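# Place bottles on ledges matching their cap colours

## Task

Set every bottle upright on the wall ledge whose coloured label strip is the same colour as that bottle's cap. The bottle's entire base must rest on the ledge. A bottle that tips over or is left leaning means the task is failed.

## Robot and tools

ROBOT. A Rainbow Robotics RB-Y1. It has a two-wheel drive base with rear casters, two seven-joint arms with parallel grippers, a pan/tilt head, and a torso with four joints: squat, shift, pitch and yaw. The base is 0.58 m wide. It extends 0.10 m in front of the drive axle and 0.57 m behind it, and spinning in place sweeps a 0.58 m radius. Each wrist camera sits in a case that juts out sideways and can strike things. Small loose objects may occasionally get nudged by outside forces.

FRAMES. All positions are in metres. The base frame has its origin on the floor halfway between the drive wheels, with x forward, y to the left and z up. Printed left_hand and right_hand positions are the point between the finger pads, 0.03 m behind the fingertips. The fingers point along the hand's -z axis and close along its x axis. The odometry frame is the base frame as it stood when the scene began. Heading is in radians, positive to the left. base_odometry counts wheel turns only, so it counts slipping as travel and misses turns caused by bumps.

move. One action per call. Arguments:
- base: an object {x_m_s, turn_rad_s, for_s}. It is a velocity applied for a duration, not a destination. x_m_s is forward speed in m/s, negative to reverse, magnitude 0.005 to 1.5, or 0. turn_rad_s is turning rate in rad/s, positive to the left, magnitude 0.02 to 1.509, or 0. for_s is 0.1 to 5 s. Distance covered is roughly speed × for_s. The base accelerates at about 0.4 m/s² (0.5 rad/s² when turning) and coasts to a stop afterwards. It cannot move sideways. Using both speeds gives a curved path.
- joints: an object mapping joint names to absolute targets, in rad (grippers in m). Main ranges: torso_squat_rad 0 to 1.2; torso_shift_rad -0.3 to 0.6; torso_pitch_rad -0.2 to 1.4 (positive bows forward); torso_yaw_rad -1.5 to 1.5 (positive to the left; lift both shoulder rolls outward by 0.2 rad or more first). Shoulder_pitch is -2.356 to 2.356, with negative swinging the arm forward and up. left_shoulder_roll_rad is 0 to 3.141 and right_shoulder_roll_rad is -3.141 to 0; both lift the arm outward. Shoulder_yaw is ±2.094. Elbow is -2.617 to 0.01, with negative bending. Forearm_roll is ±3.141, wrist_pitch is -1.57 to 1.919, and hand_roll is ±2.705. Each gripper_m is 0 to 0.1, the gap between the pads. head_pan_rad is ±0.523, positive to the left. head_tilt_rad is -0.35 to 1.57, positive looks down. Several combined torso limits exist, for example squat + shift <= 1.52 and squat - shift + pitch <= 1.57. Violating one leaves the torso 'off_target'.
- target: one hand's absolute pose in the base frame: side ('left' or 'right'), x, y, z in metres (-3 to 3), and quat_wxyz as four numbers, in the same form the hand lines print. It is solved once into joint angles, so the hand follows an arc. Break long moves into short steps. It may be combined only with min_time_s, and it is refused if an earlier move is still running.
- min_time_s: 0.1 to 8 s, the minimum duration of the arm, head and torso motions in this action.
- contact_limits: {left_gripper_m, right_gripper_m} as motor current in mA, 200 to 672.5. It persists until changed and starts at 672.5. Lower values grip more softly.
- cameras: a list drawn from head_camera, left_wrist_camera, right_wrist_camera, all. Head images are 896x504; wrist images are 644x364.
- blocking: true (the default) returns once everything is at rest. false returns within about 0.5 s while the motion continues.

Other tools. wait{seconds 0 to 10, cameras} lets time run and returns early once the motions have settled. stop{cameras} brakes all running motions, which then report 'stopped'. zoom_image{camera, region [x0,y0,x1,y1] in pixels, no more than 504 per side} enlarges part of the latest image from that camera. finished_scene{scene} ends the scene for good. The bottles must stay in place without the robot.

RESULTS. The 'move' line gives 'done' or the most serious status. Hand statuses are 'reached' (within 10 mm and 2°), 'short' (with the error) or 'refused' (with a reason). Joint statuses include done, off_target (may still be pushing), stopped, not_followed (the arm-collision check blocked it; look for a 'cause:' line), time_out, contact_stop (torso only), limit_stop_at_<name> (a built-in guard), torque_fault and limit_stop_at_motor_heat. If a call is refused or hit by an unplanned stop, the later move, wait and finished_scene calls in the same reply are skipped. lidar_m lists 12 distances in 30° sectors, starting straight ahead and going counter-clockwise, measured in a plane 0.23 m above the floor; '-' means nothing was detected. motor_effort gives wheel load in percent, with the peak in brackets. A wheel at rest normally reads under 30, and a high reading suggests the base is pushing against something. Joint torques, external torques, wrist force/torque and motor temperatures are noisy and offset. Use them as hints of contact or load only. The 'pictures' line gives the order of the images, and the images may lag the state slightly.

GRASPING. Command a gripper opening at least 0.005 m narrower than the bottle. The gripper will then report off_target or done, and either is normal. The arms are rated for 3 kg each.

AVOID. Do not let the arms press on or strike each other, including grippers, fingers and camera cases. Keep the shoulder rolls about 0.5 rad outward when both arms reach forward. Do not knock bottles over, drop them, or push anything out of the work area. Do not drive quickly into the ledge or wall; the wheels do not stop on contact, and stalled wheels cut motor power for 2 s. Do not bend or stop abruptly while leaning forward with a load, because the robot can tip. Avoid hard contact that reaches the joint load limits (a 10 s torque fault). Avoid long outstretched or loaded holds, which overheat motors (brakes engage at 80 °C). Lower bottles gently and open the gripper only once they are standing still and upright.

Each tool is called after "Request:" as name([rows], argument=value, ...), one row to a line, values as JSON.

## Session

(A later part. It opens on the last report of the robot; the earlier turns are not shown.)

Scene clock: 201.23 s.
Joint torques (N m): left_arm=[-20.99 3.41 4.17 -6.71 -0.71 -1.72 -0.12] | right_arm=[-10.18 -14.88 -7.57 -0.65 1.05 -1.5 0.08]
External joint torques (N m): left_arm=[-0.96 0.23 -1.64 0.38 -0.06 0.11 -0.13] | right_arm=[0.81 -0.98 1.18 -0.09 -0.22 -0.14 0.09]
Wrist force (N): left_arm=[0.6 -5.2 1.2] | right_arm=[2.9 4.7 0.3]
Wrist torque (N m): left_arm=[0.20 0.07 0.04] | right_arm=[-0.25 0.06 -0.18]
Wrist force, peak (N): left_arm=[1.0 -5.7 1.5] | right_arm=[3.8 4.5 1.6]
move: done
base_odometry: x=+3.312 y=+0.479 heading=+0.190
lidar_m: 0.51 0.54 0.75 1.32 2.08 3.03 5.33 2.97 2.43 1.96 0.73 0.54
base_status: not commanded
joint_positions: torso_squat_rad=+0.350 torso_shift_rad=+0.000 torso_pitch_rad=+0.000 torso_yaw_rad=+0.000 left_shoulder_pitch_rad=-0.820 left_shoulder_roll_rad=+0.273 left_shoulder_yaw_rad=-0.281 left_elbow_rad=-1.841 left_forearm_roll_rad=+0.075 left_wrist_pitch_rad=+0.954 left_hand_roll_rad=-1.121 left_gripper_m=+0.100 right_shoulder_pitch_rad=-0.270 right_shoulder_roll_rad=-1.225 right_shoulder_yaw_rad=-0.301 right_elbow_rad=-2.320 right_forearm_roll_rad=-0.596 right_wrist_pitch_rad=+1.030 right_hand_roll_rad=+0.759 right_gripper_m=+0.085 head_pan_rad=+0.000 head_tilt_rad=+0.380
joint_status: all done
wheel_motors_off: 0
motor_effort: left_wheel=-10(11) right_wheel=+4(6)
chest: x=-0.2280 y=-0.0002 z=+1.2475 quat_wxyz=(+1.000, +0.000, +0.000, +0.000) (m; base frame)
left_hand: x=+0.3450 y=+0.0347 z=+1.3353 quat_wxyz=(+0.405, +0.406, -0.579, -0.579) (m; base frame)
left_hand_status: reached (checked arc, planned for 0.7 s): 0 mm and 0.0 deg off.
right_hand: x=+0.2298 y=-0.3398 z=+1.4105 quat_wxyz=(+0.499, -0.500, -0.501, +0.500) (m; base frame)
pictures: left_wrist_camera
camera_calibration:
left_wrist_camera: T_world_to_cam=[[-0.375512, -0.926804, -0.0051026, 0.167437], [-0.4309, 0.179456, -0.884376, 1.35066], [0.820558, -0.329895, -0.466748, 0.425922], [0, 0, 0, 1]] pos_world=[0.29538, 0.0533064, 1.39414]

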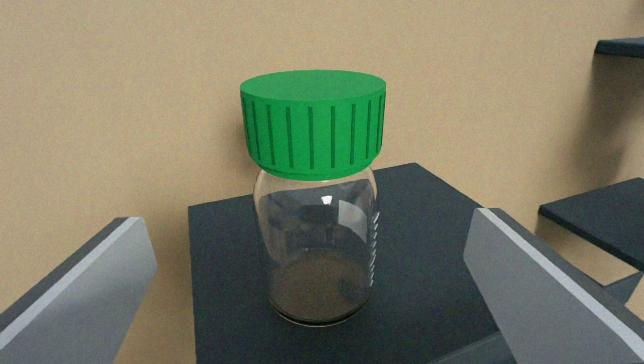

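Request:
move(target={"side":"left","x":0.396,"y":0.0173,"z":1.3345,"quat_wxyz":[0.40558,0.40558,-0.57923,-0.57923]}, min_time_s=0.9)

Request:
move(joints={"left_gripper_m":0.04}, cameras=["left_wrist_camera"])

Scene clock: 204.33 s.
Joint torques (N m): left_arm=[-22.89 3.83 6.92 -7.43 -0.53 -1.8 -0.02] | right_arm=[-9.78 -15.18 -7.52 -0.63 1.26 -1.24 -0.15]
External joint torques (N m): left_arm=[-0.57 -0.27 1.19 0.53 0 0.04 -0.03] | right_arm=[1.21 -1.28 1.23 -0.08 -0.02 0.12 -0.15]
Wrist force (N): left_arm=[0.9 -4.7 0.9] | right_arm=[2.6 4.2 0.5]
Wrist torque (N m): left_arm=[0.15 0.06 0.04] | right_arm=[-0.22 0.04 -0.11]
Wrist force, peak (N): left_arm=[1.2 -5.8 1.1] | right_arm=[3.3 5.3 0.4]
move: done
base_odometry: x=+3.312 y=+0.479 heading=+0.190
lidar_m: 0.52 0.54 0.74 1.32 2.09 3.02 5.32 2.97 2.43 1.95 0.73 0.53
base_status: not commanded
joint_positions: torso_squat_rad=+0.350 torso_shift_rad=+0.000 torso_pitch_rad=+0.000 torso_yaw_rad=+0.000 left_shoulder_pitch_rad=-0.955 left_shoulder_roll_rad=+0.234 left_shoulder_yaw_rad=-0.277 left_elbow_rad=-1.538 left_forearm_roll_rad=+0.078 left_wrist_pitch_rad=+0.791 left_hand_roll_rad=-1.128 left_gripper_m=+0.100 right_shoulder_pitch_rad=-0.270 right_shoulder_roll_rad=-1.225 right_shoulder_yaw_rad=-0.301 right_elbow_rad=-2.320 right_forearm_roll_rad=-0.596 right_wrist_pitch_rad=+1.030 right_hand_roll_rad=+0.759 right_gripper_m=+0.085 head_pan_rad=+0.000 head_tilt_rad=+0.380
joint_status: all done
wheel_motors_off: 0
motor_effort: left_wheel=-10(11) right_wheel=+5(6)
chest: x=-0.2280 y=-0.0002 z=+1.2475 quat_wxyz=(+1.000, +0.000, +0.000, +0.000) (m; base frame)
left_hand: x=+0.3958 y=+0.0172 z=+1.3348 quat_wxyz=(+0.405, +0.406, -0.579, -0.579) (m; base frame)
left_hand_status: reached (checked arc, planned for 0.9 s): 0 mm and 0.0 deg off.
right_hand: x=+0.2298 y=-0.3398 z=+1.4105 quat_wxyz=(+0.499, -0.500, -0.501, +0.500) (m; base frame)
pictures: none

Scene clock: 205.53 s.
Joint torques (N m): left_arm=[-23.36 4.47 6.75 -7.45 -0.69 -1.82 0.04] | right_arm=[-10.73 -14.65 -7.63 -0.59 1.14 -1.35 -0.05]
External joint torques (N m): left_arm=[-1.05 0.38 1.01 0.52 -0.16 0.02 0.03] | right_arm=[0.26 -0.75 1.11 -0.04 -0.14 0.01 -0.04]
Wrist force (N): left_arm=[1.2 -4.4 1.0] | right_arm=[2.9 4.7 0.6]
Wrist torque (N m): left_arm=[0.18 0.10 0.01] | right_arm=[-0.29 0.09 -0.12]
Wrist force, peak (N): left_arm=[1.6 -5.2 1.0] | right_arm=[3.3 4.7 1.5]
move: off_target
base_odometry: x=+3.312 y=+0.479 heading=+0.190
lidar_m: 0.51 0.53 0.74 1.32 2.08 3.02 5.33 2.98 2.43 1.95 0.73 0.54
base_status: not commanded
joint_positions: torso_squat_rad=+0.350 torso_shift_rad=+0.000 torso_pitch_rad=+0.000 torso_yaw_rad=+0.000 left_shoulder_pitch_rad=-0.955 left_shoulder_roll_rad=+0.234 left_shoulder_yaw_rad=-0.277 left_elbow_rad=-1.538 left_forearm_roll_rad=+0.078 left_wrist_pitch_rad=+0.791 left_hand_roll_rad=-1.128 left_gripper_m=+0.054 right_shoulder_pitch_rad=-0.270 right_shoulder_roll_rad=-1.225 right_shoulder_yaw_rad=-0.301 right_elbow_rad=-2.320 right_forearm_roll_rad=-0.596 right_wrist_pitch_rad=+1.030 right_hand_roll_rad=+0.759 right_gripper_m=+0.085 head_pan_rad=+0.000 head_tilt_rad=+0.380
joint_status: left_gripper_m off_target (ended at +0.054, target +0.040)
wheel_motors_off: 0
motor_effort: left_wheel=-10(11) right_wheel=+5(6)
chest: x=-0.2280 y=-0.0002 z=+1.2475 quat_wxyz=(+1.000, +0.000, +0.000, +0.000) (m; base frame)
left_hand: x=+0.3958 y=+0.0172 z=+1.3348 quat_wxyz=(+0.405, +0.406, -0.579, -0.579) (m; base frame)
right_hand: x=+0.2298 y=-0.3398 z=+1.4105 quat_wxyz=(+0.499, -0.500, -0.501, +0.500) (m; base frame)
pictures: left_wrist_camera
camera_calibration:
left_wrist_camera: T_world_to_cam=[[-0.375833, -0.926671, -0.00548629, 0.170971], [-0.430803, 0.179958, -0.884321, 1.37507], [0.820462, -0.329994, -0.466847, 0.378278], [0, 0, 0, 1]] pos_world=[0.34628, 0.0358078, 1.39354]

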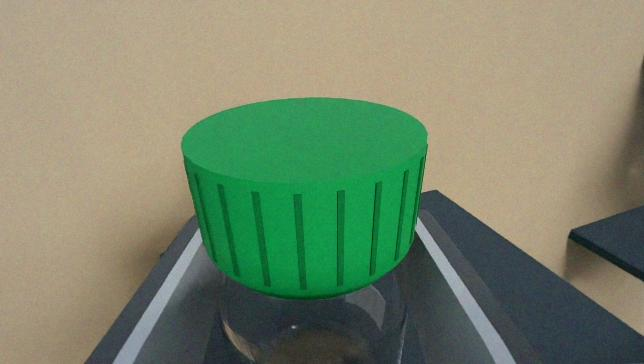

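Request:
move(target={"side":"left","x":0.396,"y":0.0173,"z":1.379,"quat_wxyz":[0.40558,0.40558,-0.57923,-0.57923]}, min_time_s=0.8)

Request:
move(target={"side":"left","x":0.33,"y":0.0413,"z":1.381,"quat_wxyz":[0.40558,0.40558,-0.57923,-0.57923]}, min_time_s=0.8)

Request:
move(target={"side":"left","x":0.255,"y":0.069,"z":1.388,"quat_wxyz":[0.40558,0.40558,-0.57923,-0.57923]}, min_time_s=0.8, cameras=["left_wrist_camera","head_camera"])

Scene clock: 207.27 s.
Joint torques (N m): left_arm=[-24.63 6.63 7.12 -7.12 -0.68 -2 -0.04] | right_arm=[-10.01 -15.06 -7.68 -0.56 1.15 -1.3 -0.21]
External joint torques (N m): left_arm=[-1.84 1.54 1.22 0.18 -0.12 -0.15 -0.06] | right_arm=[0.98 -1.16 1.06 -0.01 -0.12 0.05 -0.2]
Wrist force (N): left_arm=[0.8 -6.6 1.2] | right_arm=[3.0 4.7 0.9]
Wrist torque (N m): left_arm=[0.14 0.09 0.04] | right_arm=[-0.28 0.09 -0.16]
Wrist force, peak (N): left_arm=[0.8 -7.1 1.3] | right_arm=[3.0 5.4 0.8]
move: done
base_odometry: x=+3.312 y=+0.479 heading=+0.190
lidar_m: 0.51 0.54 0.74 1.32 2.08 3.02 5.33 2.98 2.43 1.96 0.74 0.53
base_status: not commanded
joint_positions: torso_squat_rad=+0.350 torso_shift_rad=+0.000 torso_pitch_rad=+0.000 torso_yaw_rad=+0.000 left_shoulder_pitch_rad=-1.065 left_shoulder_roll_rad=+0.258 left_shoulder_yaw_rad=-0.248 left_elbow_rad=-1.520 left_forearm_roll_rad=+0.139 left_wrist_pitch_rad=+0.874 left_hand_roll_rad=-1.143 left_gripper_m=+0.054 right_shoulder_pitch_rad=-0.270 right_shoulder_roll_rad=-1.225 right_shoulder_yaw_rad=-0.301 right_elbow_rad=-2.320 right_forearm_roll_rad=-0.596 right_wrist_pitch_rad=+1.030 right_hand_roll_rad=+0.759 right_gripper_m=+0.085 head_pan_rad=+0.000 head_tilt_rad=+0.380
joint_status: all done
wheel_motors_off: 0
motor_effort: left_wheel=-10(10) right_wheel=+4(6)
chest: x=-0.2280 y=-0.0002 z=+1.2475 quat_wxyz=(+1.000, +0.000, +0.000, +0.000) (m; base frame)
left_hand: x=+0.3957 y=+0.0171 z=+1.3790 quat_wxyz=(+0.405, +0.406, -0.579, -0.579) (m; base frame)
left_hand_status: reached (checked arc, planned for 0.8 s): 0 mm and 0.0 deg off.
right_hand: x=+0.2298 y=-0.3398 z=+1.4105 quat_wxyz=(+0.499, -0.500, -0.501, +0.500) (m; base frame)
pictures: none

Scene clock: 208.50 s.
Joint torques (N m): left_arm=[-21.98 5.33 7.18 -7.06 -0.77 -2.45 0.52] | right_arm=[-9.74 -14.59 -7.47 -0.52 1.15 -1.4 -0.3]
External joint torques (N m): left_arm=[-1.93 1.24 1.14 -1.22 -0.04 -0.62 0.51] | right_arm=[1.25 -0.69 1.28 0.03 -0.12 -0.04 -0.29]
Wrist force (N): left_arm=[1.1 -6.4 1.2] | right_arm=[2.5 5.1 0.5]
Wrist torque (N m): left_arm=[0.15 0.11 -0.10] | right_arm=[-0.35 0.02 -0.13]
Wrist force, peak (N): left_arm=[0.6 -7.9 1.3] | right_arm=[3.1 5.2 0.5]
move: done
base_odometry: x=+3.312 y=+0.479 heading=+0.190
lidar_m: 0.51 0.54 0.74 1.32 2.09 3.03 5.32 2.97 2.43 1.96 0.73 0.53
base_status: not commanded
joint_positions: torso_squat_rad=+0.350 torso_shift_rad=+0.000 torso_pitch_rad=+0.000 torso_yaw_rad=+0.000 left_shoulder_pitch_rad=-0.915 left_shoulder_roll_rad=+0.314 left_shoulder_yaw_rad=-0.242 left_elbow_rad=-1.903 left_forearm_roll_rad=+0.147 left_wrist_pitch_rad=+1.098 left_hand_roll_rad=-1.119 left_gripper_m=+0.054 right_shoulder_pitch_rad=-0.270 right_shoulder_roll_rad=-1.225 right_shoulder_yaw_rad=-0.301 right_elbow_rad=-2.320 right_forearm_roll_rad=-0.596 right_wrist_pitch_rad=+1.030 right_hand_roll_rad=+0.759 right_gripper_m=+0.085 head_pan_rad=+0.000 head_tilt_rad=+0.380
joint_status: all done
wheel_motors_off: 0
motor_effort: left_wheel=-11(11) right_wheel=+5(6)
chest: x=-0.2280 y=-0.0002 z=+1.2475 quat_wxyz=(+1.000, +0.000, +0.000, +0.000) (m; base frame)
left_hand: x=+0.3301 y=+0.0412 z=+1.3809 quat_wxyz=(+0.406, +0.406, -0.579, -0.579) (m; base frame)
left_hand_status: reached (checked arc, planned for 0.8 s): 0 mm and 0.0 deg off.
right_hand: x=+0.2297 y=-0.3398 z=+1.4106 quat_wxyz=(+0.499, -0.500, -0.501, +0.500) (m; base frame)
pictures: none

Scene clock: 209.73 s.
Joint torques (N m): left_arm=[-18.83 5.06 6.61 -4.83 -1 -2.32 0.54] | right_arm=[-9.45 -15.04 -8.27 -0.63 1.3 -1.24 -0.07]
External joint torques (N m): left_arm=[-1.75 1.29 1.04 -0.99 -0.12 -0.53 0.53] | right_arm=[1.54 -1.14 0.48 -0.07 0.02 0.12 -0.07]
Wrist force (N): left_arm=[1.0 -6.7 1.3] | right_arm=[3.2 5.0 0.4]
Wrist torque (N m): left_arm=[0.17 0.10 -0.08] | right_arm=[-0.32 0.14 -0.11]
Wrist force, peak (N): left_arm=[0.6 -7.7 1.8] | right_arm=[2.7 5.4 1.3]
move: done
base_odometry: x=+3.312 y=+0.479 heading=+0.190
lidar_m: 0.51 0.54 0.74 1.32 2.08 3.02 5.33 2.98 2.44 1.95 0.73 0.53
base_status: not commanded
joint_positions: torso_squat_rad=+0.350 torso_shift_rad=+0.000 torso_pitch_rad=+0.000 torso_yaw_rad=+0.000 left_shoulder_pitch_rad=-0.812 left_shoulder_roll_rad=+0.376 left_shoulder_yaw_rad=-0.206 left_elbow_rad=-2.265 left_forearm_roll_rad=+0.187 left_wrist_pitch_rad=+1.344 left_hand_roll_rad=-1.090 left_gripper_m=+0.054 right_shoulder_pitch_rad=-0.270 right_shoulder_roll_rad=-1.225 right_shoulder_yaw_rad=-0.301 right_elbow_rad=-2.320 right_forearm_roll_rad=-0.596 right_wrist_pitch_rad=+1.030 right_hand_roll_rad=+0.759 right_gripper_m=+0.085 head_pan_rad=+0.000 head_tilt_rad=+0.380
joint_status: all done
wheel_motors_off: 0
motor_effort: left_wheel=-10(10) right_wheel=+4(6)
chest: x=-0.2280 y=-0.0002 z=+1.2475 quat_wxyz=(+1.000, +0.000, +0.000, +0.000) (m; base frame)
left_hand: x=+0.2551 y=+0.0688 z=+1.3879 quat_wxyz=(+0.405, +0.406, -0.579, -0.579) (m; base frame)
left_hand_status: reached (checked arc, planned for 0.8 s): 0 mm and 0.0 deg off.
right_hand: x=+0.2297 y=-0.3398 z=+1.4106 quat_wxyz=(+0.499, -0.500, -0.501, +0.500) (m; base frame)
pictures: head_camera, left_wrist_camera
camera_calibration:
head_camera: T_world_to_cam=[[-0.0272374, -0.999324, 0.0247014, -0.036881], [-0.336725, -0.0140943, -0.941498, 1.35194], [0.941209, -0.0339616, -0.336113, 0.623515], [0, 0, 0, 1]] pos_world=[-0.132631, 0.00337416, 1.48333]
left_wrist_camera: T_world_to_cam=[[-0.375812, -0.926681, -0.00530874, 0.165938], [-0.431531, 0.18007, -0.883944, 1.35181], [0.820089, -0.329906, -0.467563, 0.536689], [0, 0, 0, 1]] pos_world=[0.205577, 0.0874085, 1.44674]

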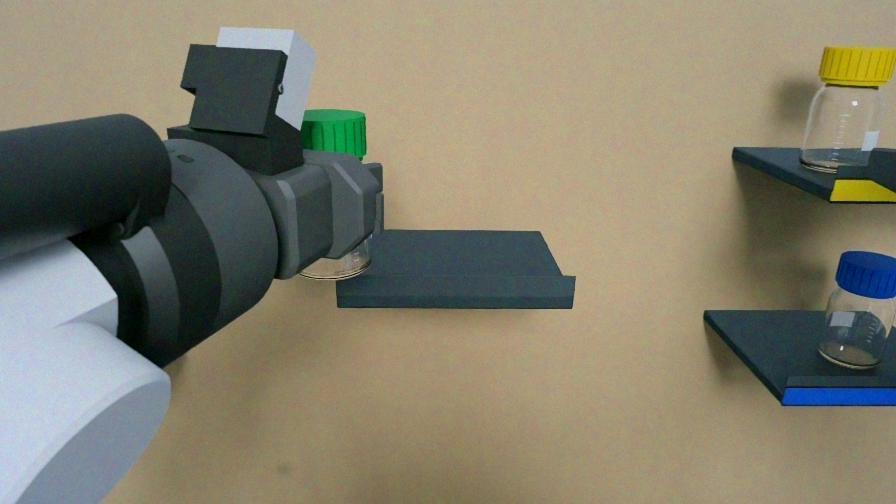

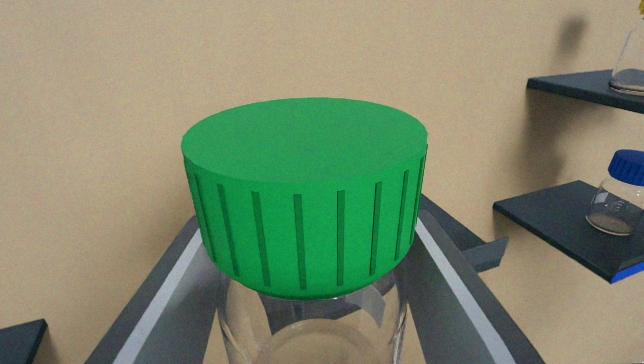

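Request:
move(target={"side":"left","x":0.225,"y":0.18,"z":1.405,"quat_wxyz":[0.45452,0.45452,-0.54168,-0.54168]}, min_time_s=0.9)

Request:
move(target={"side":"left","x":0.24,"y":0.34,"z":1.45,"quat_wxyz":[0.5,0.5,-0.5,-0.5]}, min_time_s=1.0)

Request:
move(target={"side":"left","x":0.27,"y":0.372,"z":1.477,"quat_wxyz":[0.5,0.5,-0.5,-0.5]}, min_time_s=0.7, cameras=["left_wrist_camera","head_camera"])

Scene clock: 211.47 s.
Joint torques (N m): left_arm=[-16.18 7.2 5.4 -3.28 -0.91 -2.46 0.09] | right_arm=[-9.69 -14.77 -7.88 -0.91 1.25 -1.43 0.11]
External joint torques (N m): left_arm=[-0.96 1 0.69 -1.24 -0.01 -0.65 0.08] | right_arm=[1.3 -0.87 0.87 -0.36 -0.02 -0.07 0.12]
Wrist force (N): left_arm=[0.9 -6.8 1.4] | right_arm=[2.2 4.9 0.7]
Wrist torque (N m): left_arm=[0.18 0.11 0.02] | right_arm=[-0.30 0.03 -0.13]
Wrist force, peak (N): left_arm=[1.4 -7.4 0.7] | right_arm=[3.3 5.1 0.5]
move: done
base_odometry: x=+3.312 y=+0.479 heading=+0.190
lidar_m: 0.51 0.53 0.74 1.32 2.08 3.02 5.32 2.98 2.44 1.95 0.73 0.54
base_status: not commanded
joint_positions: torso_squat_rad=+0.350 torso_shift_rad=+0.000 torso_pitch_rad=+0.000 torso_yaw_rad=+0.000 left_shoulder_pitch_rad=-0.723 left_shoulder_roll_rad=+0.530 left_shoulder_yaw_rad=+0.039 left_elbow_rad=-2.454 left_forearm_roll_rad=+0.302 left_wrist_pitch_rad=+1.522 left_hand_roll_rad=-1.107 left_gripper_m=+0.054 right_shoulder_pitch_rad=-0.270 right_shoulder_roll_rad=-1.225 right_shoulder_yaw_rad=-0.301 right_elbow_rad=-2.320 right_forearm_roll_rad=-0.596 right_wrist_pitch_rad=+1.030 right_hand_roll_rad=+0.759 right_gripper_m=+0.085 head_pan_rad=+0.000 head_tilt_rad=+0.380
joint_status: all done
wheel_motors_off: 0
motor_effort: left_wheel=-10(10) right_wheel=+4(6)
chest: x=-0.2280 y=-0.0002 z=+1.2475 quat_wxyz=(+1.000, +0.000, +0.000, +0.000) (m; base frame)
left_hand: x=+0.2249 y=+0.1797 z=+1.4051 quat_wxyz=(+0.455, +0.455, -0.541, -0.541) (m; base frame)
left_hand_status: reached (checked arc, planned for 0.9 s): 0 mm and 0.2 deg off.
right_hand: x=+0.2297 y=-0.3398 z=+1.4105 quat_wxyz=(+0.499, -0.500, -0.501, +0.500) (m; base frame)
pictures: none

Scene clock: 212.80 s.
Joint torques (N m): left_arm=[-15.83 12.31 3.8 -2.35 -0.75 -2.59 0.23] | right_arm=[-10.2 -15 -7.51 -0.62 1.16 -1.27 -0.12]
External joint torques (N m): left_arm=[-0.86 1.29 -0.05 0.03 -0.23 -0.63 0.22] | right_arm=[0.79 -1.1 1.24 -0.07 -0.11 0.09 -0.11]
Wrist force (N): left_arm=[0.9 -6.6 1.1] | right_arm=[3.0 4.1 0.6]
Wrist torque (N m): left_arm=[0.15 0.11 0.04] | right_arm=[-0.18 0.06 -0.14]
Wrist force, peak (N): left_arm=[1.4 -7.1 0.8] | right_arm=[2.8 5.2 0.5]
move: done
base_odometry: x=+3.312 y=+0.479 heading=+0.190
lidar_m: 0.51 0.54 0.74 1.32 2.08 3.03 5.32 2.98 2.43 1.95 0.73 0.54
base_status: not commanded
joint_positions: torso_squat_rad=+0.350 torso_shift_rad=+0.000 torso_pitch_rad=+0.000 torso_yaw_rad=+0.000 left_shoulder_pitch_rad=-0.691 left_shoulder_roll_rad=+0.736 left_shoulder_yaw_rad=+0.438 left_elbow_rad=-2.220 left_forearm_roll_rad=+0.579 left_wrist_pitch_rad=+1.453 left_hand_roll_rad=-1.306 left_gripper_m=+0.054 right_shoulder_pitch_rad=-0.270 right_shoulder_roll_rad=-1.225 right_shoulder_yaw_rad=-0.301 right_elbow_rad=-2.320 right_forearm_roll_rad=-0.596 right_wrist_pitch_rad=+1.030 right_hand_roll_rad=+0.759 right_gripper_m=+0.085 head_pan_rad=+0.000 head_tilt_rad=+0.380
joint_status: all done
wheel_motors_off: 0
motor_effort: left_wheel=-10(11) right_wheel=+4(6)
chest: x=-0.2280 y=-0.0002 z=+1.2475 quat_wxyz=(+1.000, +0.000, +0.000, +0.000) (m; base frame)
left_hand: x=+0.2398 y=+0.3400 z=+1.4501 quat_wxyz=(+0.500, +0.500, -0.500, -0.499) (m; base frame)
left_hand_status: reached (checked arc, planned for 1.0 s): 0 mm and 0.1 deg off.
right_hand: x=+0.2297 y=-0.3398 z=+1.4105 quat_wxyz=(+0.499, -0.500, -0.501, +0.500) (m; base frame)
pictures: none

Scene clock: 213.83 s.
Joint torques (N m): left_arm=[-17.73 13.63 4.71 -3.15 -0.38 -2.5 0.22] | right_arm=[-9.81 -14.76 -7.52 -0.63 1.13 -1.34 -0.08]
External joint torques (N m): left_arm=[-1.4 1.61 1.01 0.15 -0.08 -0.5 0.21] | right_arm=[1.18 -0.86 1.22 -0.08 -0.14 0.02 -0.08]
Wrist force (N): left_arm=[0.9 -6.6 1.1] | right_arm=[2.7 4.3 0.9]
Wrist torque (N m): left_arm=[0.16 0.09 0.03] | right_arm=[-0.24 0.05 -0.08]
Wrist force, peak (N): left_arm=[0.7 -8.1 1.0] | right_arm=[3.5 4.9 0.8]
move: done
base_odometry: x=+3.312 y=+0.479 heading=+0.190
lidar_m: 0.51 0.54 0.75 1.31 2.09 3.02 5.33 2.97 2.43 1.95 0.73 0.53
base_status: not commanded
joint_positions: torso_squat_rad=+0.350 torso_shift_rad=+0.000 torso_pitch_rad=+0.000 torso_yaw_rad=+0.000 left_shoulder_pitch_rad=-0.793 left_shoulder_roll_rad=+0.790 left_shoulder_yaw_rad=+0.449 left_elbow_rad=-1.995 left_forearm_roll_rad=+0.629 left_wrist_pitch_rad=+1.379 left_hand_roll_rad=-1.407 left_gripper_m=+0.054 right_shoulder_pitch_rad=-0.270 right_shoulder_roll_rad=-1.225 right_shoulder_yaw_rad=-0.301 right_elbow_rad=-2.320 right_forearm_roll_rad=-0.596 right_wrist_pitch_rad=+1.030 right_hand_roll_rad=+0.759 right_gripper_m=+0.085 head_pan_rad=+0.000 head_tilt_rad=+0.380
joint_status: all done
wheel_motors_off: 0
motor_effort: left_wheel=-10(10) right_wheel=+4(6)
chest: x=-0.2280 y=-0.0002 z=+1.2475 quat_wxyz=(+1.000, +0.000, +0.000, +0.000) (m; base frame)
left_hand: x=+0.2692 y=+0.3718 z=+1.4766 quat_wxyz=(+0.500, +0.500, -0.500, -0.500) (m; base frame)
left_hand_status: reached (checked arc, planned for 0.7 s): 1 mm and 0.1 deg off.
right_hand: x=+0.2298 y=-0.3398 z=+1.4105 quat_wxyz=(+0.499, -0.500, -0.501, +0.500) (m; base frame)
pictures: head_camera, left_wrist_camera
camera_calibration:
head_camera: T_world_to_cam=[[-0.0272714, -0.999325, 0.0246093, -0.0367492], [-0.336721, -0.0139963, -0.9415, 1.35195], [0.941209, -0.0339625, -0.336112, 0.623514], [0, 0, 0, 1]] pos_world=[-0.132631, 0.00337393, 1.48333]
left_wrist_camera: T_world_to_cam=[[-0.0350344, -0.999374, -0.00493077, 0.387215], [-0.466409, 0.0207137, -0.884327, 1.45102], [0.883875, -0.0286821, -0.466842, 0.536272], [0, 0, 0, 1]] pos_world=[0.216337, 0.372298, 1.53544]

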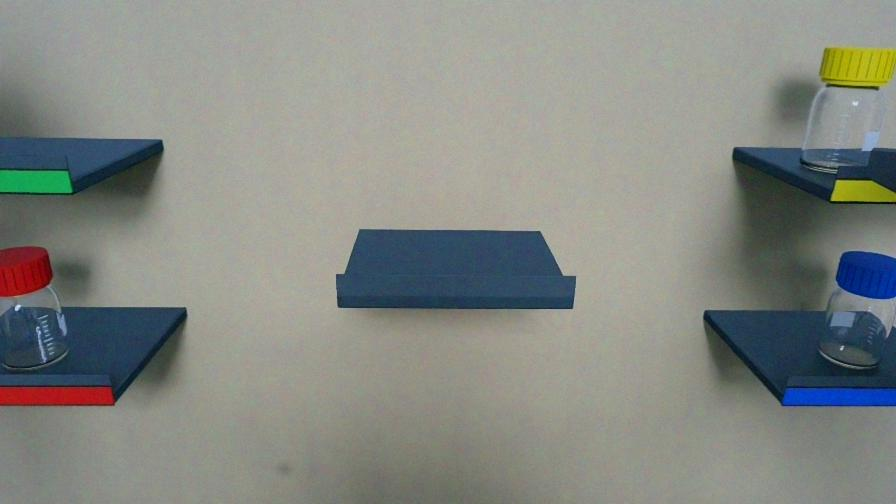

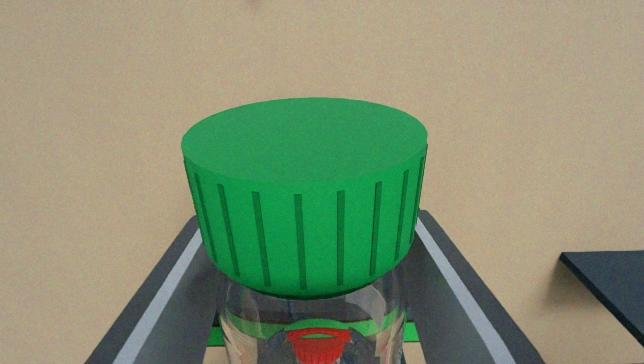

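Request:
move(target={"side":"left","x":0.33,"y":0.372,"z":1.478,"quat_wxyz":[0.5,0.5,-0.5,-0.5]}, min_time_s=0.7)

Request:
move(target={"side":"left","x":0.392,"y":0.372,"z":1.476,"quat_wxyz":[0.5,0.5,-0.5,-0.5]}, min_time_s=0.9)

Request:
move(target={"side":"left","x":0.392,"y":0.372,"z":1.44,"quat_wxyz":[0.5,0.5,-0.5,-0.5]}, min_time_s=0.8, cameras=["left_wrist_camera"])

Scene clock: 215.67 s.
Joint torques (N m): left_arm=[-20.91 12.54 2.77 -5.04 -0.41 -2.49 0.21] | right_arm=[-9.93 -14.75 -7.02 -0.56 1.04 -1.27 -0.1]
External joint torques (N m): left_arm=[-1.9 0.6 -1.01 -0.01 -0.28 -0.47 0.2] | right_arm=[1.06 -0.85 1.73 -0.01 -0.23 0.09 -0.1]
Wrist force (N): left_arm=[0.9 -6.6 1.0] | right_arm=[2.5 5.3 0.8]
Wrist torque (N m): left_arm=[0.17 0.10 0.04] | right_arm=[-0.37 0.05 -0.12]
Wrist force, peak (N): left_arm=[0.1 -7.4 1.5] | right_arm=[3.6 5.1 0.9]
move: done
base_odometry: x=+3.312 y=+0.479 heading=+0.190
lidar_m: 0.51 0.54 0.75 1.32 2.08 3.03 5.33 2.98 2.43 1.95 0.73 0.53
base_status: not commanded
joint_positions: torso_squat_rad=+0.350 torso_shift_rad=+0.000 torso_pitch_rad=+0.000 torso_yaw_rad=+0.000 left_shoulder_pitch_rad=-0.911 left_shoulder_roll_rad=+0.752 left_shoulder_yaw_rad=+0.350 left_elbow_rad=-1.738 left_forearm_roll_rad=+0.562 left_wrist_pitch_rad=+1.222 left_hand_roll_rad=-1.486 left_gripper_m=+0.054 right_shoulder_pitch_rad=-0.270 right_shoulder_roll_rad=-1.225 right_shoulder_yaw_rad=-0.301 right_elbow_rad=-2.320 right_forearm_roll_rad=-0.596 right_wrist_pitch_rad=+1.030 right_hand_roll_rad=+0.759 right_gripper_m=+0.085 head_pan_rad=+0.000 head_tilt_rad=+0.380
joint_status: all done
wheel_motors_off: 0
motor_effort: left_wheel=-10(11) right_wheel=+5(5)
chest: x=-0.2280 y=-0.0002 z=+1.2475 quat_wxyz=(+1.000, +0.000, +0.000, +0.000) (m; base frame)
left_hand: x=+0.3299 y=+0.3721 z=+1.4781 quat_wxyz=(+0.500, +0.500, -0.500, -0.500) (m; base frame)
left_hand_status: reached (checked arc, planned for 0.7 s): 0 mm and 0.0 deg off.
right_hand: x=+0.2298 y=-0.3398 z=+1.4105 quat_wxyz=(+0.499, -0.500, -0.501, +0.500) (m; base frame)
pictures: none

Scene clock: 217.03 s.
Joint torques (N m): left_arm=[-23.91 12.53 2.19 -6.93 -0.19 -2.54 0.14] | right_arm=[-10.21 -14.86 -7.48 -0.44 1.06 -1.28 0.11]
External joint torques (N m): left_arm=[-2.2 0.75 -1.2 -0.09 -0.26 -0.51 0.12] | right_arm=[0.77 -0.96 1.26 0.11 -0.22 0.08 0.11]
Wrist force (N): left_arm=[0.8 -6.9 1.2] | right_arm=[2.8 4.6 0.7]
Wrist torque (N m): left_arm=[0.21 0.11 0.04] | right_arm=[-0.28 0.08 -0.12]
Wrist force, peak (N): left_arm=[0.9 -7.3 1.0] | right_arm=[3.9 4.5 1.0]
move: done
base_odometry: x=+3.312 y=+0.479 heading=+0.190
lidar_m: 0.51 0.53 0.74 1.32 2.08 3.02 5.33 2.97 2.43 1.96 0.73 0.53
base_status: not commanded
joint_positions: torso_squat_rad=+0.350 torso_shift_rad=+0.000 torso_pitch_rad=+0.000 torso_yaw_rad=+0.000 left_shoulder_pitch_rad=-1.051 left_shoulder_roll_rad=+0.709 left_shoulder_yaw_rad=+0.281 left_elbow_rad=-1.425 left_forearm_roll_rad=+0.523 left_wrist_pitch_rad=+1.040 left_hand_roll_rad=-1.586 left_gripper_m=+0.054 right_shoulder_pitch_rad=-0.270 right_shoulder_roll_rad=-1.225 right_shoulder_yaw_rad=-0.301 right_elbow_rad=-2.320 right_forearm_roll_rad=-0.596 right_wrist_pitch_rad=+1.030 right_hand_roll_rad=+0.759 right_gripper_m=+0.085 head_pan_rad=+0.000 head_tilt_rad=+0.380
joint_status: all done
wheel_motors_off: 0
motor_effort: left_wheel=-10(11) right_wheel=+5(5)
chest: x=-0.2280 y=-0.0002 z=+1.2475 quat_wxyz=(+1.000, +0.000, +0.000, +0.000) (m; base frame)
left_hand: x=+0.3917 y=+0.3721 z=+1.4760 quat_wxyz=(+0.500, +0.500, -0.500, -0.500) (m; base frame)
left_hand_status: reached (checked arc, planned for 0.9 s): 0 mm and 0.0 deg off.
right_hand: x=+0.2298 y=-0.3398 z=+1.4105 quat_wxyz=(+0.499, -0.500, -0.501, +0.500) (m; base frame)
pictures: none

Scene clock: 218.17 s.
Joint torques (N m): left_arm=[-22.91 12.4 5.41 -9.09 -0.15 -2.71 0.25] | right_arm=[-10.01 -15.18 -7.31 -0.55 1.22 -1.18 -0.03]
External joint torques (N m): left_arm=[-1.52 0.29 1.79 -1.96 -0.22 -0.69 0.24] | right_arm=[0.98 -1.27 1.43 0 -0.06 0.18 -0.02]
Wrist force (N): left_arm=[0.9 -6.8 1.0] | right_arm=[2.6 5.2 -0.4]
Wrist torque (N m): left_arm=[0.20 0.09 -0.01] | right_arm=[-0.35 -0.01 -0.13]
Wrist force, peak (N): left_arm=[1.2 -7.4 1.2] | right_arm=[3.0 5.3 1.1]
move: done
base_odometry: x=+3.312 y=+0.479 heading=+0.190
lidar_m: 0.51 0.53 0.75 1.32 2.09 3.02 5.33 2.98 2.43 1.96 0.73 0.54
base_status: not commanded
joint_positions: torso_squat_rad=+0.350 torso_shift_rad=+0.000 torso_pitch_rad=+0.000 torso_yaw_rad=+0.000 left_shoulder_pitch_rad=-0.944 left_shoulder_roll_rad=+0.672 left_shoulder_yaw_rad=+0.294 left_elbow_rad=-1.492 left_forearm_roll_rad=+0.519 left_wrist_pitch_rad=+0.994 left_hand_roll_rad=-1.586 left_gripper_m=+0.054 right_shoulder_pitch_rad=-0.270 right_shoulder_roll_rad=-1.225 right_shoulder_yaw_rad=-0.301 right_elbow_rad=-2.320 right_forearm_roll_rad=-0.596 right_wrist_pitch_rad=+1.030 right_hand_roll_rad=+0.759 right_gripper_m=+0.085 head_pan_rad=+0.000 head_tilt_rad=+0.380
joint_status: all done
wheel_motors_off: 0
motor_effort: left_wheel=-10(11) right_wheel=+5(6)
chest: x=-0.2280 y=-0.0002 z=+1.2475 quat_wxyz=(+1.000, +0.000, +0.000, +0.000) (m; base frame)
left_hand: x=+0.3921 y=+0.3720 z=+1.4399 quat_wxyz=(+0.500, +0.500, -0.500, -0.500) (m; base frame)
left_hand_status: reached (checked arc, planned for 0.8 s): 0 mm and 0.0 deg off.
right_hand: x=+0.2298 y=-0.3398 z=+1.4105 quat_wxyz=(+0.499, -0.500, -0.501, +0.500) (m; base frame)
pictures: left_wrist_camera
camera_calibration:
left_wrist_camera: T_world_to_cam=[[-0.0360763, -0.999335, -0.00536742, 0.392534], [-0.467271, 0.0216158, -0.88385, 1.47512], [0.883378, -0.029378, -0.46774, 0.412293], [0, 0, 0, 1]] pos_world=[0.339233, 0.372499, 1.49874]

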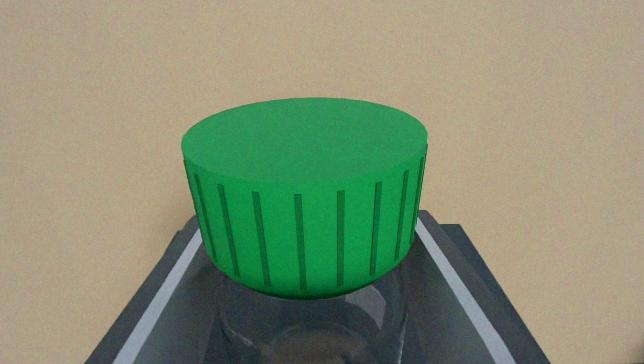

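Request:
move(target={"side":"left","x":0.392,"y":0.372,"z":1.433,"quat_wxyz":[0.5,0.5,-0.5,-0.5]}, min_time_s=0.6)

Request:
move(target={"side":"left","x":0.392,"y":0.372,"z":1.431,"quat_wxyz":[0.5,0.5,-0.5,-0.5]}, min_time_s=0.5)

Scene clock: 220.33 s.
Joint torques (N m): left_arm=[-22.67 12.17 5.54 -8.96 -0.38 -2.85 -0.08] | right_arm=[-10.25 -15.1 -7.74 -0.47 1.11 -1.45 -0.05]
External joint torques (N m): left_arm=[-1.34 0.02 1.88 -1.77 -0.45 -0.83 -0.1] | right_arm=[0.74 -1.2 1 0.08 -0.17 -0.09 -0.04]
Wrist force (N): left_arm=[1.1 -6.7 1.1] | right_arm=[2.5 4.4 0.6]
Wrist torque (N m): left_arm=[0.17 0.12 0.04] | right_arm=[-0.22 0.06 -0.13]
Wrist force, peak (N): left_arm=[1.1 -7.1 0.9] | right_arm=[3.4 5.3 0.0]
move: done
base_odometry: x=+3.312 y=+0.479 heading=+0.190
lidar_m: 0.51 0.54 0.74 1.32 2.08 3.02 5.33 2.98 2.44 1.95 0.73 0.53
base_status: not commanded
joint_positions: torso_squat_rad=+0.350 torso_shift_rad=+0.000 torso_pitch_rad=+0.000 torso_yaw_rad=+0.000 left_shoulder_pitch_rad=-0.925 left_shoulder_roll_rad=+0.664 left_shoulder_yaw_rad=+0.295 left_elbow_rad=-1.503 left_forearm_roll_rad=+0.518 left_wrist_pitch_rad=+0.984 left_hand_roll_rad=-1.587 left_gripper_m=+0.054 right_shoulder_pitch_rad=-0.270 right_shoulder_roll_rad=-1.225 right_shoulder_yaw_rad=-0.301 right_elbow_rad=-2.320 right_forearm_roll_rad=-0.596 right_wrist_pitch_rad=+1.030 right_hand_roll_rad=+0.759 right_gripper_m=+0.085 head_pan_rad=+0.000 head_tilt_rad=+0.380
joint_status: all done
wheel_motors_off: 0
motor_effort: left_wheel=-10(11) right_wheel=+5(5)
chest: x=-0.2280 y=-0.0002 z=+1.2475 quat_wxyz=(+1.000, +0.000, +0.000, +0.000) (m; base frame)
left_hand: x=+0.3921 y=+0.3720 z=+1.4331 quat_wxyz=(+0.500, +0.500, -0.500, -0.500) (m; base frame)
left_hand_status: reached (checked arc, planned for 0.6 s): 0 mm and 0.0 deg off.
right_hand: x=+0.2298 y=-0.3398 z=+1.4105 quat_wxyz=(+0.499, -0.500, -0.501, +0.500) (m; base frame)
pictures: none

Scene clock: 221.17 s.
Joint torques (N m): left_arm=[-21.16 11.59 4.86 -8.61 -0.12 -2.37 0.06] | right_arm=[-10.04 -14.68 -7.76 -0.4 1.27 -1.29 0]
External joint torques (N m): left_arm=[0.14 -0.56 1.19 -1.4 -0.19 -0.34 0.04] | right_arm=[0.95 -0.77 0.99 0.15 -0.01 0.07 0.01]
Wrist force (N): left_arm=[0.6 -5.4 1.3] | right_arm=[3.1 4.9 1.6]
Wrist torque (N m): left_arm=[0.19 0.09 -0.01] | right_arm=[-0.33 0.10 -0.14]
Wrist force, peak (N): left_arm=[1.1 -7.0 0.9] | right_arm=[3.9 5.3 0.7]
move: done
base_odometry: x=+3.312 y=+0.479 heading=+0.190
lidar_m: 0.51 0.54 0.74 1.32 2.08 3.02 5.33 2.97 2.43 1.96 0.73 0.54
base_status: not commanded
joint_positions: torso_squat_rad=+0.350 torso_shift_rad=+0.000 torso_pitch_rad=+0.000 torso_yaw_rad=+0.000 left_shoulder_pitch_rad=-0.919 left_shoulder_roll_rad=+0.662 left_shoulder_yaw_rad=+0.296 left_elbow_rad=-1.506 left_forearm_roll_rad=+0.518 left_wrist_pitch_rad=+0.980 left_hand_roll_rad=-1.587 left_gripper_m=+0.054 right_shoulder_pitch_rad=-0.270 right_shoulder_roll_rad=-1.225 right_shoulder_yaw_rad=-0.301 right_elbow_rad=-2.320 right_forearm_roll_rad=-0.596 right_wrist_pitch_rad=+1.030 right_hand_roll_rad=+0.759 right_gripper_m=+0.085 head_pan_rad=+0.000 head_tilt_rad=+0.380
joint_status: all done
wheel_motors_off: 0
motor_effort: left_wheel=-11(11) right_wheel=+4(5)
chest: x=-0.2280 y=-0.0002 z=+1.2475 quat_wxyz=(+1.000, +0.000, +0.000, +0.000) (m; base frame)
left_hand: x=+0.3920 y=+0.3720 z=+1.4313 quat_wxyz=(+0.500, +0.500, -0.500, -0.500) (m; base frame)
left_hand_status: reached (checked arc, planned for 0.5 s): 0 mm and 0.0 deg off.
right_hand: x=+0.2298 y=-0.3398 z=+1.4105 quat_wxyz=(+0.499, -0.500, -0.501, +0.500) (m; base frame)
pictures: none

Request:
move(joints={"left_gripper_m":0.1})

Request:
move(target={"side":"left","x":0.34,"y":0.372,"z":1.434,"quat_wxyz":[0.5,0.5,-0.5,-0.5]}, min_time_s=0.8)

Request:
move(target={"side":"left","x":0.25,"y":0.372,"z":1.434,"quat_wxyz":[0.5,0.5,-0.5,-0.5]}, min_time_s=0.8, cameras=["all"])

Scene clock: 222.67 s.
Joint torques (N m): left_arm=[-21.73 11.69 4.81 -8.65 0 -2.42 -0.04] | right_arm=[-10.12 -15.07 -7.26 -0.37 1.28 -1.44 -0.2]
External joint torques (N m): left_arm=[-0.43 -0.47 1.14 -1.43 -0.07 -0.39 -0.05] | right_arm=[0.87 -1.17 1.48 0.18 0.01 -0.08 -0.19]
Wrist force (N): left_arm=[0.9 -5.4 0.9] | right_arm=[2.7 4.6 0.4]
Wrist torque (N m): left_arm=[0.24 0.10 0.03] | right_arm=[-0.27 0.05 -0.17]
Wrist force, peak (N): left_arm=[0.7 -5.8 1.1] | right_arm=[3.0 5.4 1.3]
move: done
base_odometry: x=+3.312 y=+0.479 heading=+0.190
lidar_m: 0.51 0.54 0.74 1.32 2.09 3.03 5.32 2.97 2.43 1.96 0.73 0.54
base_status: not commanded
joint_positions: torso_squat_rad=+0.350 torso_shift_rad=+0.000 torso_pitch_rad=+0.000 torso_yaw_rad=+0.000 left_shoulder_pitch_rad=-0.919 left_shoulder_roll_rad=+0.662 left_shoulder_yaw_rad=+0.296 left_elbow_rad=-1.506 left_forearm_roll_rad=+0.518 left_wrist_pitch_rad=+0.980 left_hand_roll_rad=-1.587 left_gripper_m=+0.100 right_shoulder_pitch_rad=-0.270 right_shoulder_roll_rad=-1.225 right_shoulder_yaw_rad=-0.301 right_elbow_rad=-2.320 right_forearm_roll_rad=-0.596 right_wrist_pitch_rad=+1.030 right_hand_roll_rad=+0.759 right_gripper_m=+0.085 head_pan_rad=+0.000 head_tilt_rad=+0.380
joint_status: all done
wheel_motors_off: 0
motor_effort: left_wheel=-10(11) right_wheel=+5(6)
chest: x=-0.2280 y=-0.0002 z=+1.2475 quat_wxyz=(+1.000, +0.000, +0.000, +0.000) (m; base frame)
left_hand: x=+0.3920 y=+0.3720 z=+1.4313 quat_wxyz=(+0.500, +0.500, -0.500, -0.500) (m; base frame)
right_hand: x=+0.2298 y=-0.3398 z=+1.4105 quat_wxyz=(+0.499, -0.500, -0.501, +0.500) (m; base frame)
pictures: none

Scene clock: 223.87 s.
Joint torques (N m): left_arm=[-19.43 13.94 5.06 -6.53 -0.11 -2.08 0.3] | right_arm=[-9.93 -14.84 -7.35 -0.74 1.18 -1.38 -0.09]
External joint torques (N m): left_arm=[-0.52 1.73 0.99 -0.73 -0.02 -0.06 0.28] | right_arm=[1.05 -0.94 1.4 -0.19 -0.1 -0.02 -0.08]
Wrist force (N): left_arm=[1.1 -5.3 0.8] | right_arm=[3.0 5.2 0.4]
Wrist torque (N m): left_arm=[0.22 0.11 -0.10] | right_arm=[-0.30 0.08 -0.14]
Wrist force, peak (N): left_arm=[0.6 -5.8 0.7] | right_arm=[3.0 5.2 0.4]
move: done
base_odometry: x=+3.312 y=+0.479 heading=+0.190
lidar_m: 0.51 0.54 0.74 1.32 2.09 3.02 5.33 2.98 2.43 1.96 0.73 0.53
base_status: not commanded
joint_positions: torso_squat_rad=+0.350 torso_shift_rad=+0.000 torso_pitch_rad=+0.000 torso_yaw_rad=+0.000 left_shoulder_pitch_rad=-0.794 left_shoulder_roll_rad=+0.695 left_shoulder_yaw_rad=+0.350 left_elbow_rad=-1.770 left_forearm_roll_rad=+0.544 left_wrist_pitch_rad=+1.124 left_hand_roll_rad=-1.501 left_gripper_m=+0.100 right_shoulder_pitch_rad=-0.270 right_shoulder_roll_rad=-1.225 right_shoulder_yaw_rad=-0.301 right_elbow_rad=-2.320 right_forearm_roll_rad=-0.596 right_wrist_pitch_rad=+1.030 right_hand_roll_rad=+0.759 right_gripper_m=+0.085 head_pan_rad=+0.000 head_tilt_rad=+0.380
joint_status: all done
wheel_motors_off: 0
motor_effort: left_wheel=-10(11) right_wheel=+4(6)
chest: x=-0.2280 y=-0.0002 z=+1.2475 quat_wxyz=(+1.000, +0.000, +0.000, +0.000) (m; base frame)
left_hand: x=+0.3400 y=+0.3719 z=+1.4341 quat_wxyz=(+0.500, +0.500, -0.500, -0.500) (m; base frame)
left_hand_status: reached (checked arc, planned for 0.8 s): 0 mm and 0.0 deg off.
right_hand: x=+0.2298 y=-0.3398 z=+1.4105 quat_wxyz=(+0.499, -0.500, -0.501, +0.500) (m; base frame)
pictures: none

Scene clock: 225.07 s.
Joint torques (N m): left_arm=[-15.6 13.47 4.23 -3.89 -0.46 -2.21 0.38] | right_arm=[-9.87 -14.07 -7.84 -0.33 1.07 -1.26 -0.1]
External joint torques (N m): left_arm=[-0.87 1.2 0.17 -0.52 -0.12 -0.22 0.37] | right_arm=[1.12 -0.17 0.91 0.22 -0.21 0.1 -0.1]
Wrist force (N): left_arm=[0.8 -5.4 1.2] | right_arm=[2.6 5.0 0.8]
Wrist torque (N m): left_arm=[0.22 0.11 -0.09] | right_arm=[-0.29 0.04 -0.12]
Wrist force, peak (N): left_arm=[0.4 -5.7 1.7] | right_arm=[3.5 5.7 1.2]
move: done
base_odometry: x=+3.312 y=+0.479 heading=+0.190
lidar_m: 0.51 0.54 0.74 1.32 2.09 3.01 5.33 2.97 2.43 1.95 0.73 0.54
base_status: not commanded
joint_positions: torso_squat_rad=+0.350 torso_shift_rad=+0.000 torso_pitch_rad=+0.000 torso_yaw_rad=+0.000 left_shoulder_pitch_rad=-0.604 left_shoulder_roll_rad=+0.751 left_shoulder_yaw_rad=+0.497 left_elbow_rad=-2.143 left_forearm_roll_rad=+0.650 left_wrist_pitch_rad=+1.332 left_hand_roll_rad=-1.384 left_gripper_m=+0.100 right_shoulder_pitch_rad=-0.270 right_shoulder_roll_rad=-1.225 right_shoulder_yaw_rad=-0.301 right_elbow_rad=-2.320 right_forearm_roll_rad=-0.596 right_wrist_pitch_rad=+1.030 right_hand_roll_rad=+0.759 right_gripper_m=+0.085 head_pan_rad=+0.000 head_tilt_rad=+0.380
joint_status: all done
wheel_motors_off: 0
motor_effort: left_wheel=-10(10) right_wheel=+4(6)
chest: x=-0.2280 y=-0.0002 z=+1.2475 quat_wxyz=(+1.000, +0.000, +0.000, +0.000) (m; base frame)
left_hand: x=+0.2504 y=+0.3719 z=+1.4341 quat_wxyz=(+0.500, +0.500, -0.500, -0.500) (m; base frame)
left_hand_status: reached (checked arc, planned for 0.8 s): 0 mm and 0.0 deg off.
right_hand: x=+0.2298 y=-0.3398 z=+1.4105 quat_wxyz=(+0.499, -0.500, -0.501, +0.500) (m; base frame)
pictures: head_camera, left_wrist_camera, right_wrist_camera
camera_calibration:
head_camera: T_world_to_cam=[[-0.0272714, -0.999325, 0.0246093, -0.0367492], [-0.336721, -0.0139963, -0.9415, 1.35195], [0.941209, -0.0339625, -0.336112, 0.623514], [0, 0, 0, 1]] pos_world=[-0.132631, 0.00337393, 1.48333]
left_wrist_camera: T_world_to_cam=[[-0.0357665, -0.999344, -0.00565727, 0.387664], [-0.466879, 0.0217142, -0.884055, 1.40393], [0.883598, -0.0289782, -0.467349, 0.534064], [0, 0, 0, 1]] pos_world=[0.197435, 0.3724, 1.49294]
right_wrist_camera: T_world_to_cam=[[-0.0151641, -0.998537, 0.0519088, -0.413878], [-0.495239, -0.0375991, -0.867943, 1.35229], [0.868624, -0.0388689, -0.493944, 0.556068], [0, 0, 0, 1]] pos_world=[0.180416, -0.340814, 1.46986]

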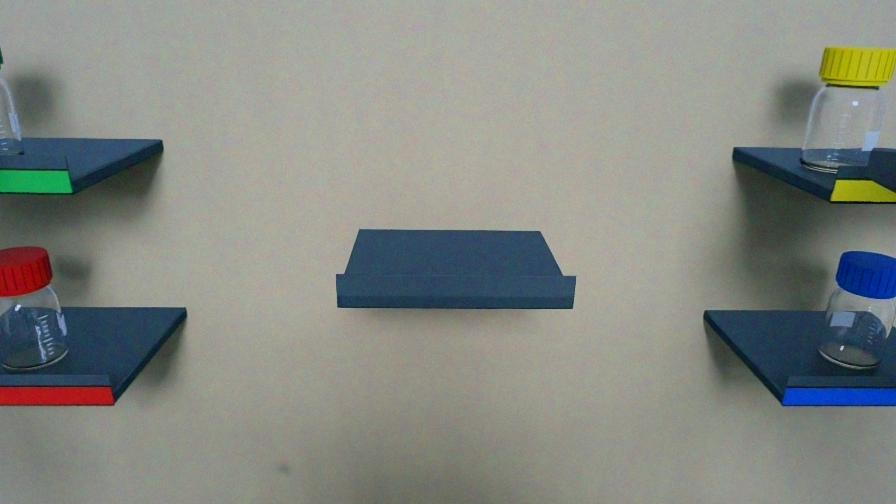

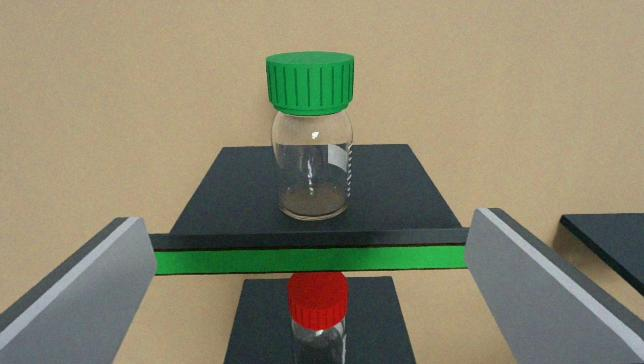

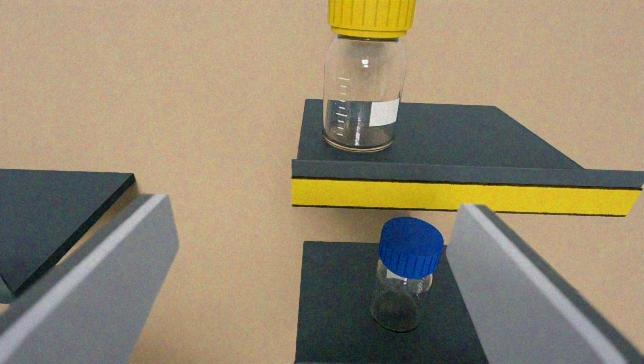

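Request:
finished_scene(scene=2)

The scene is finished: the task was done.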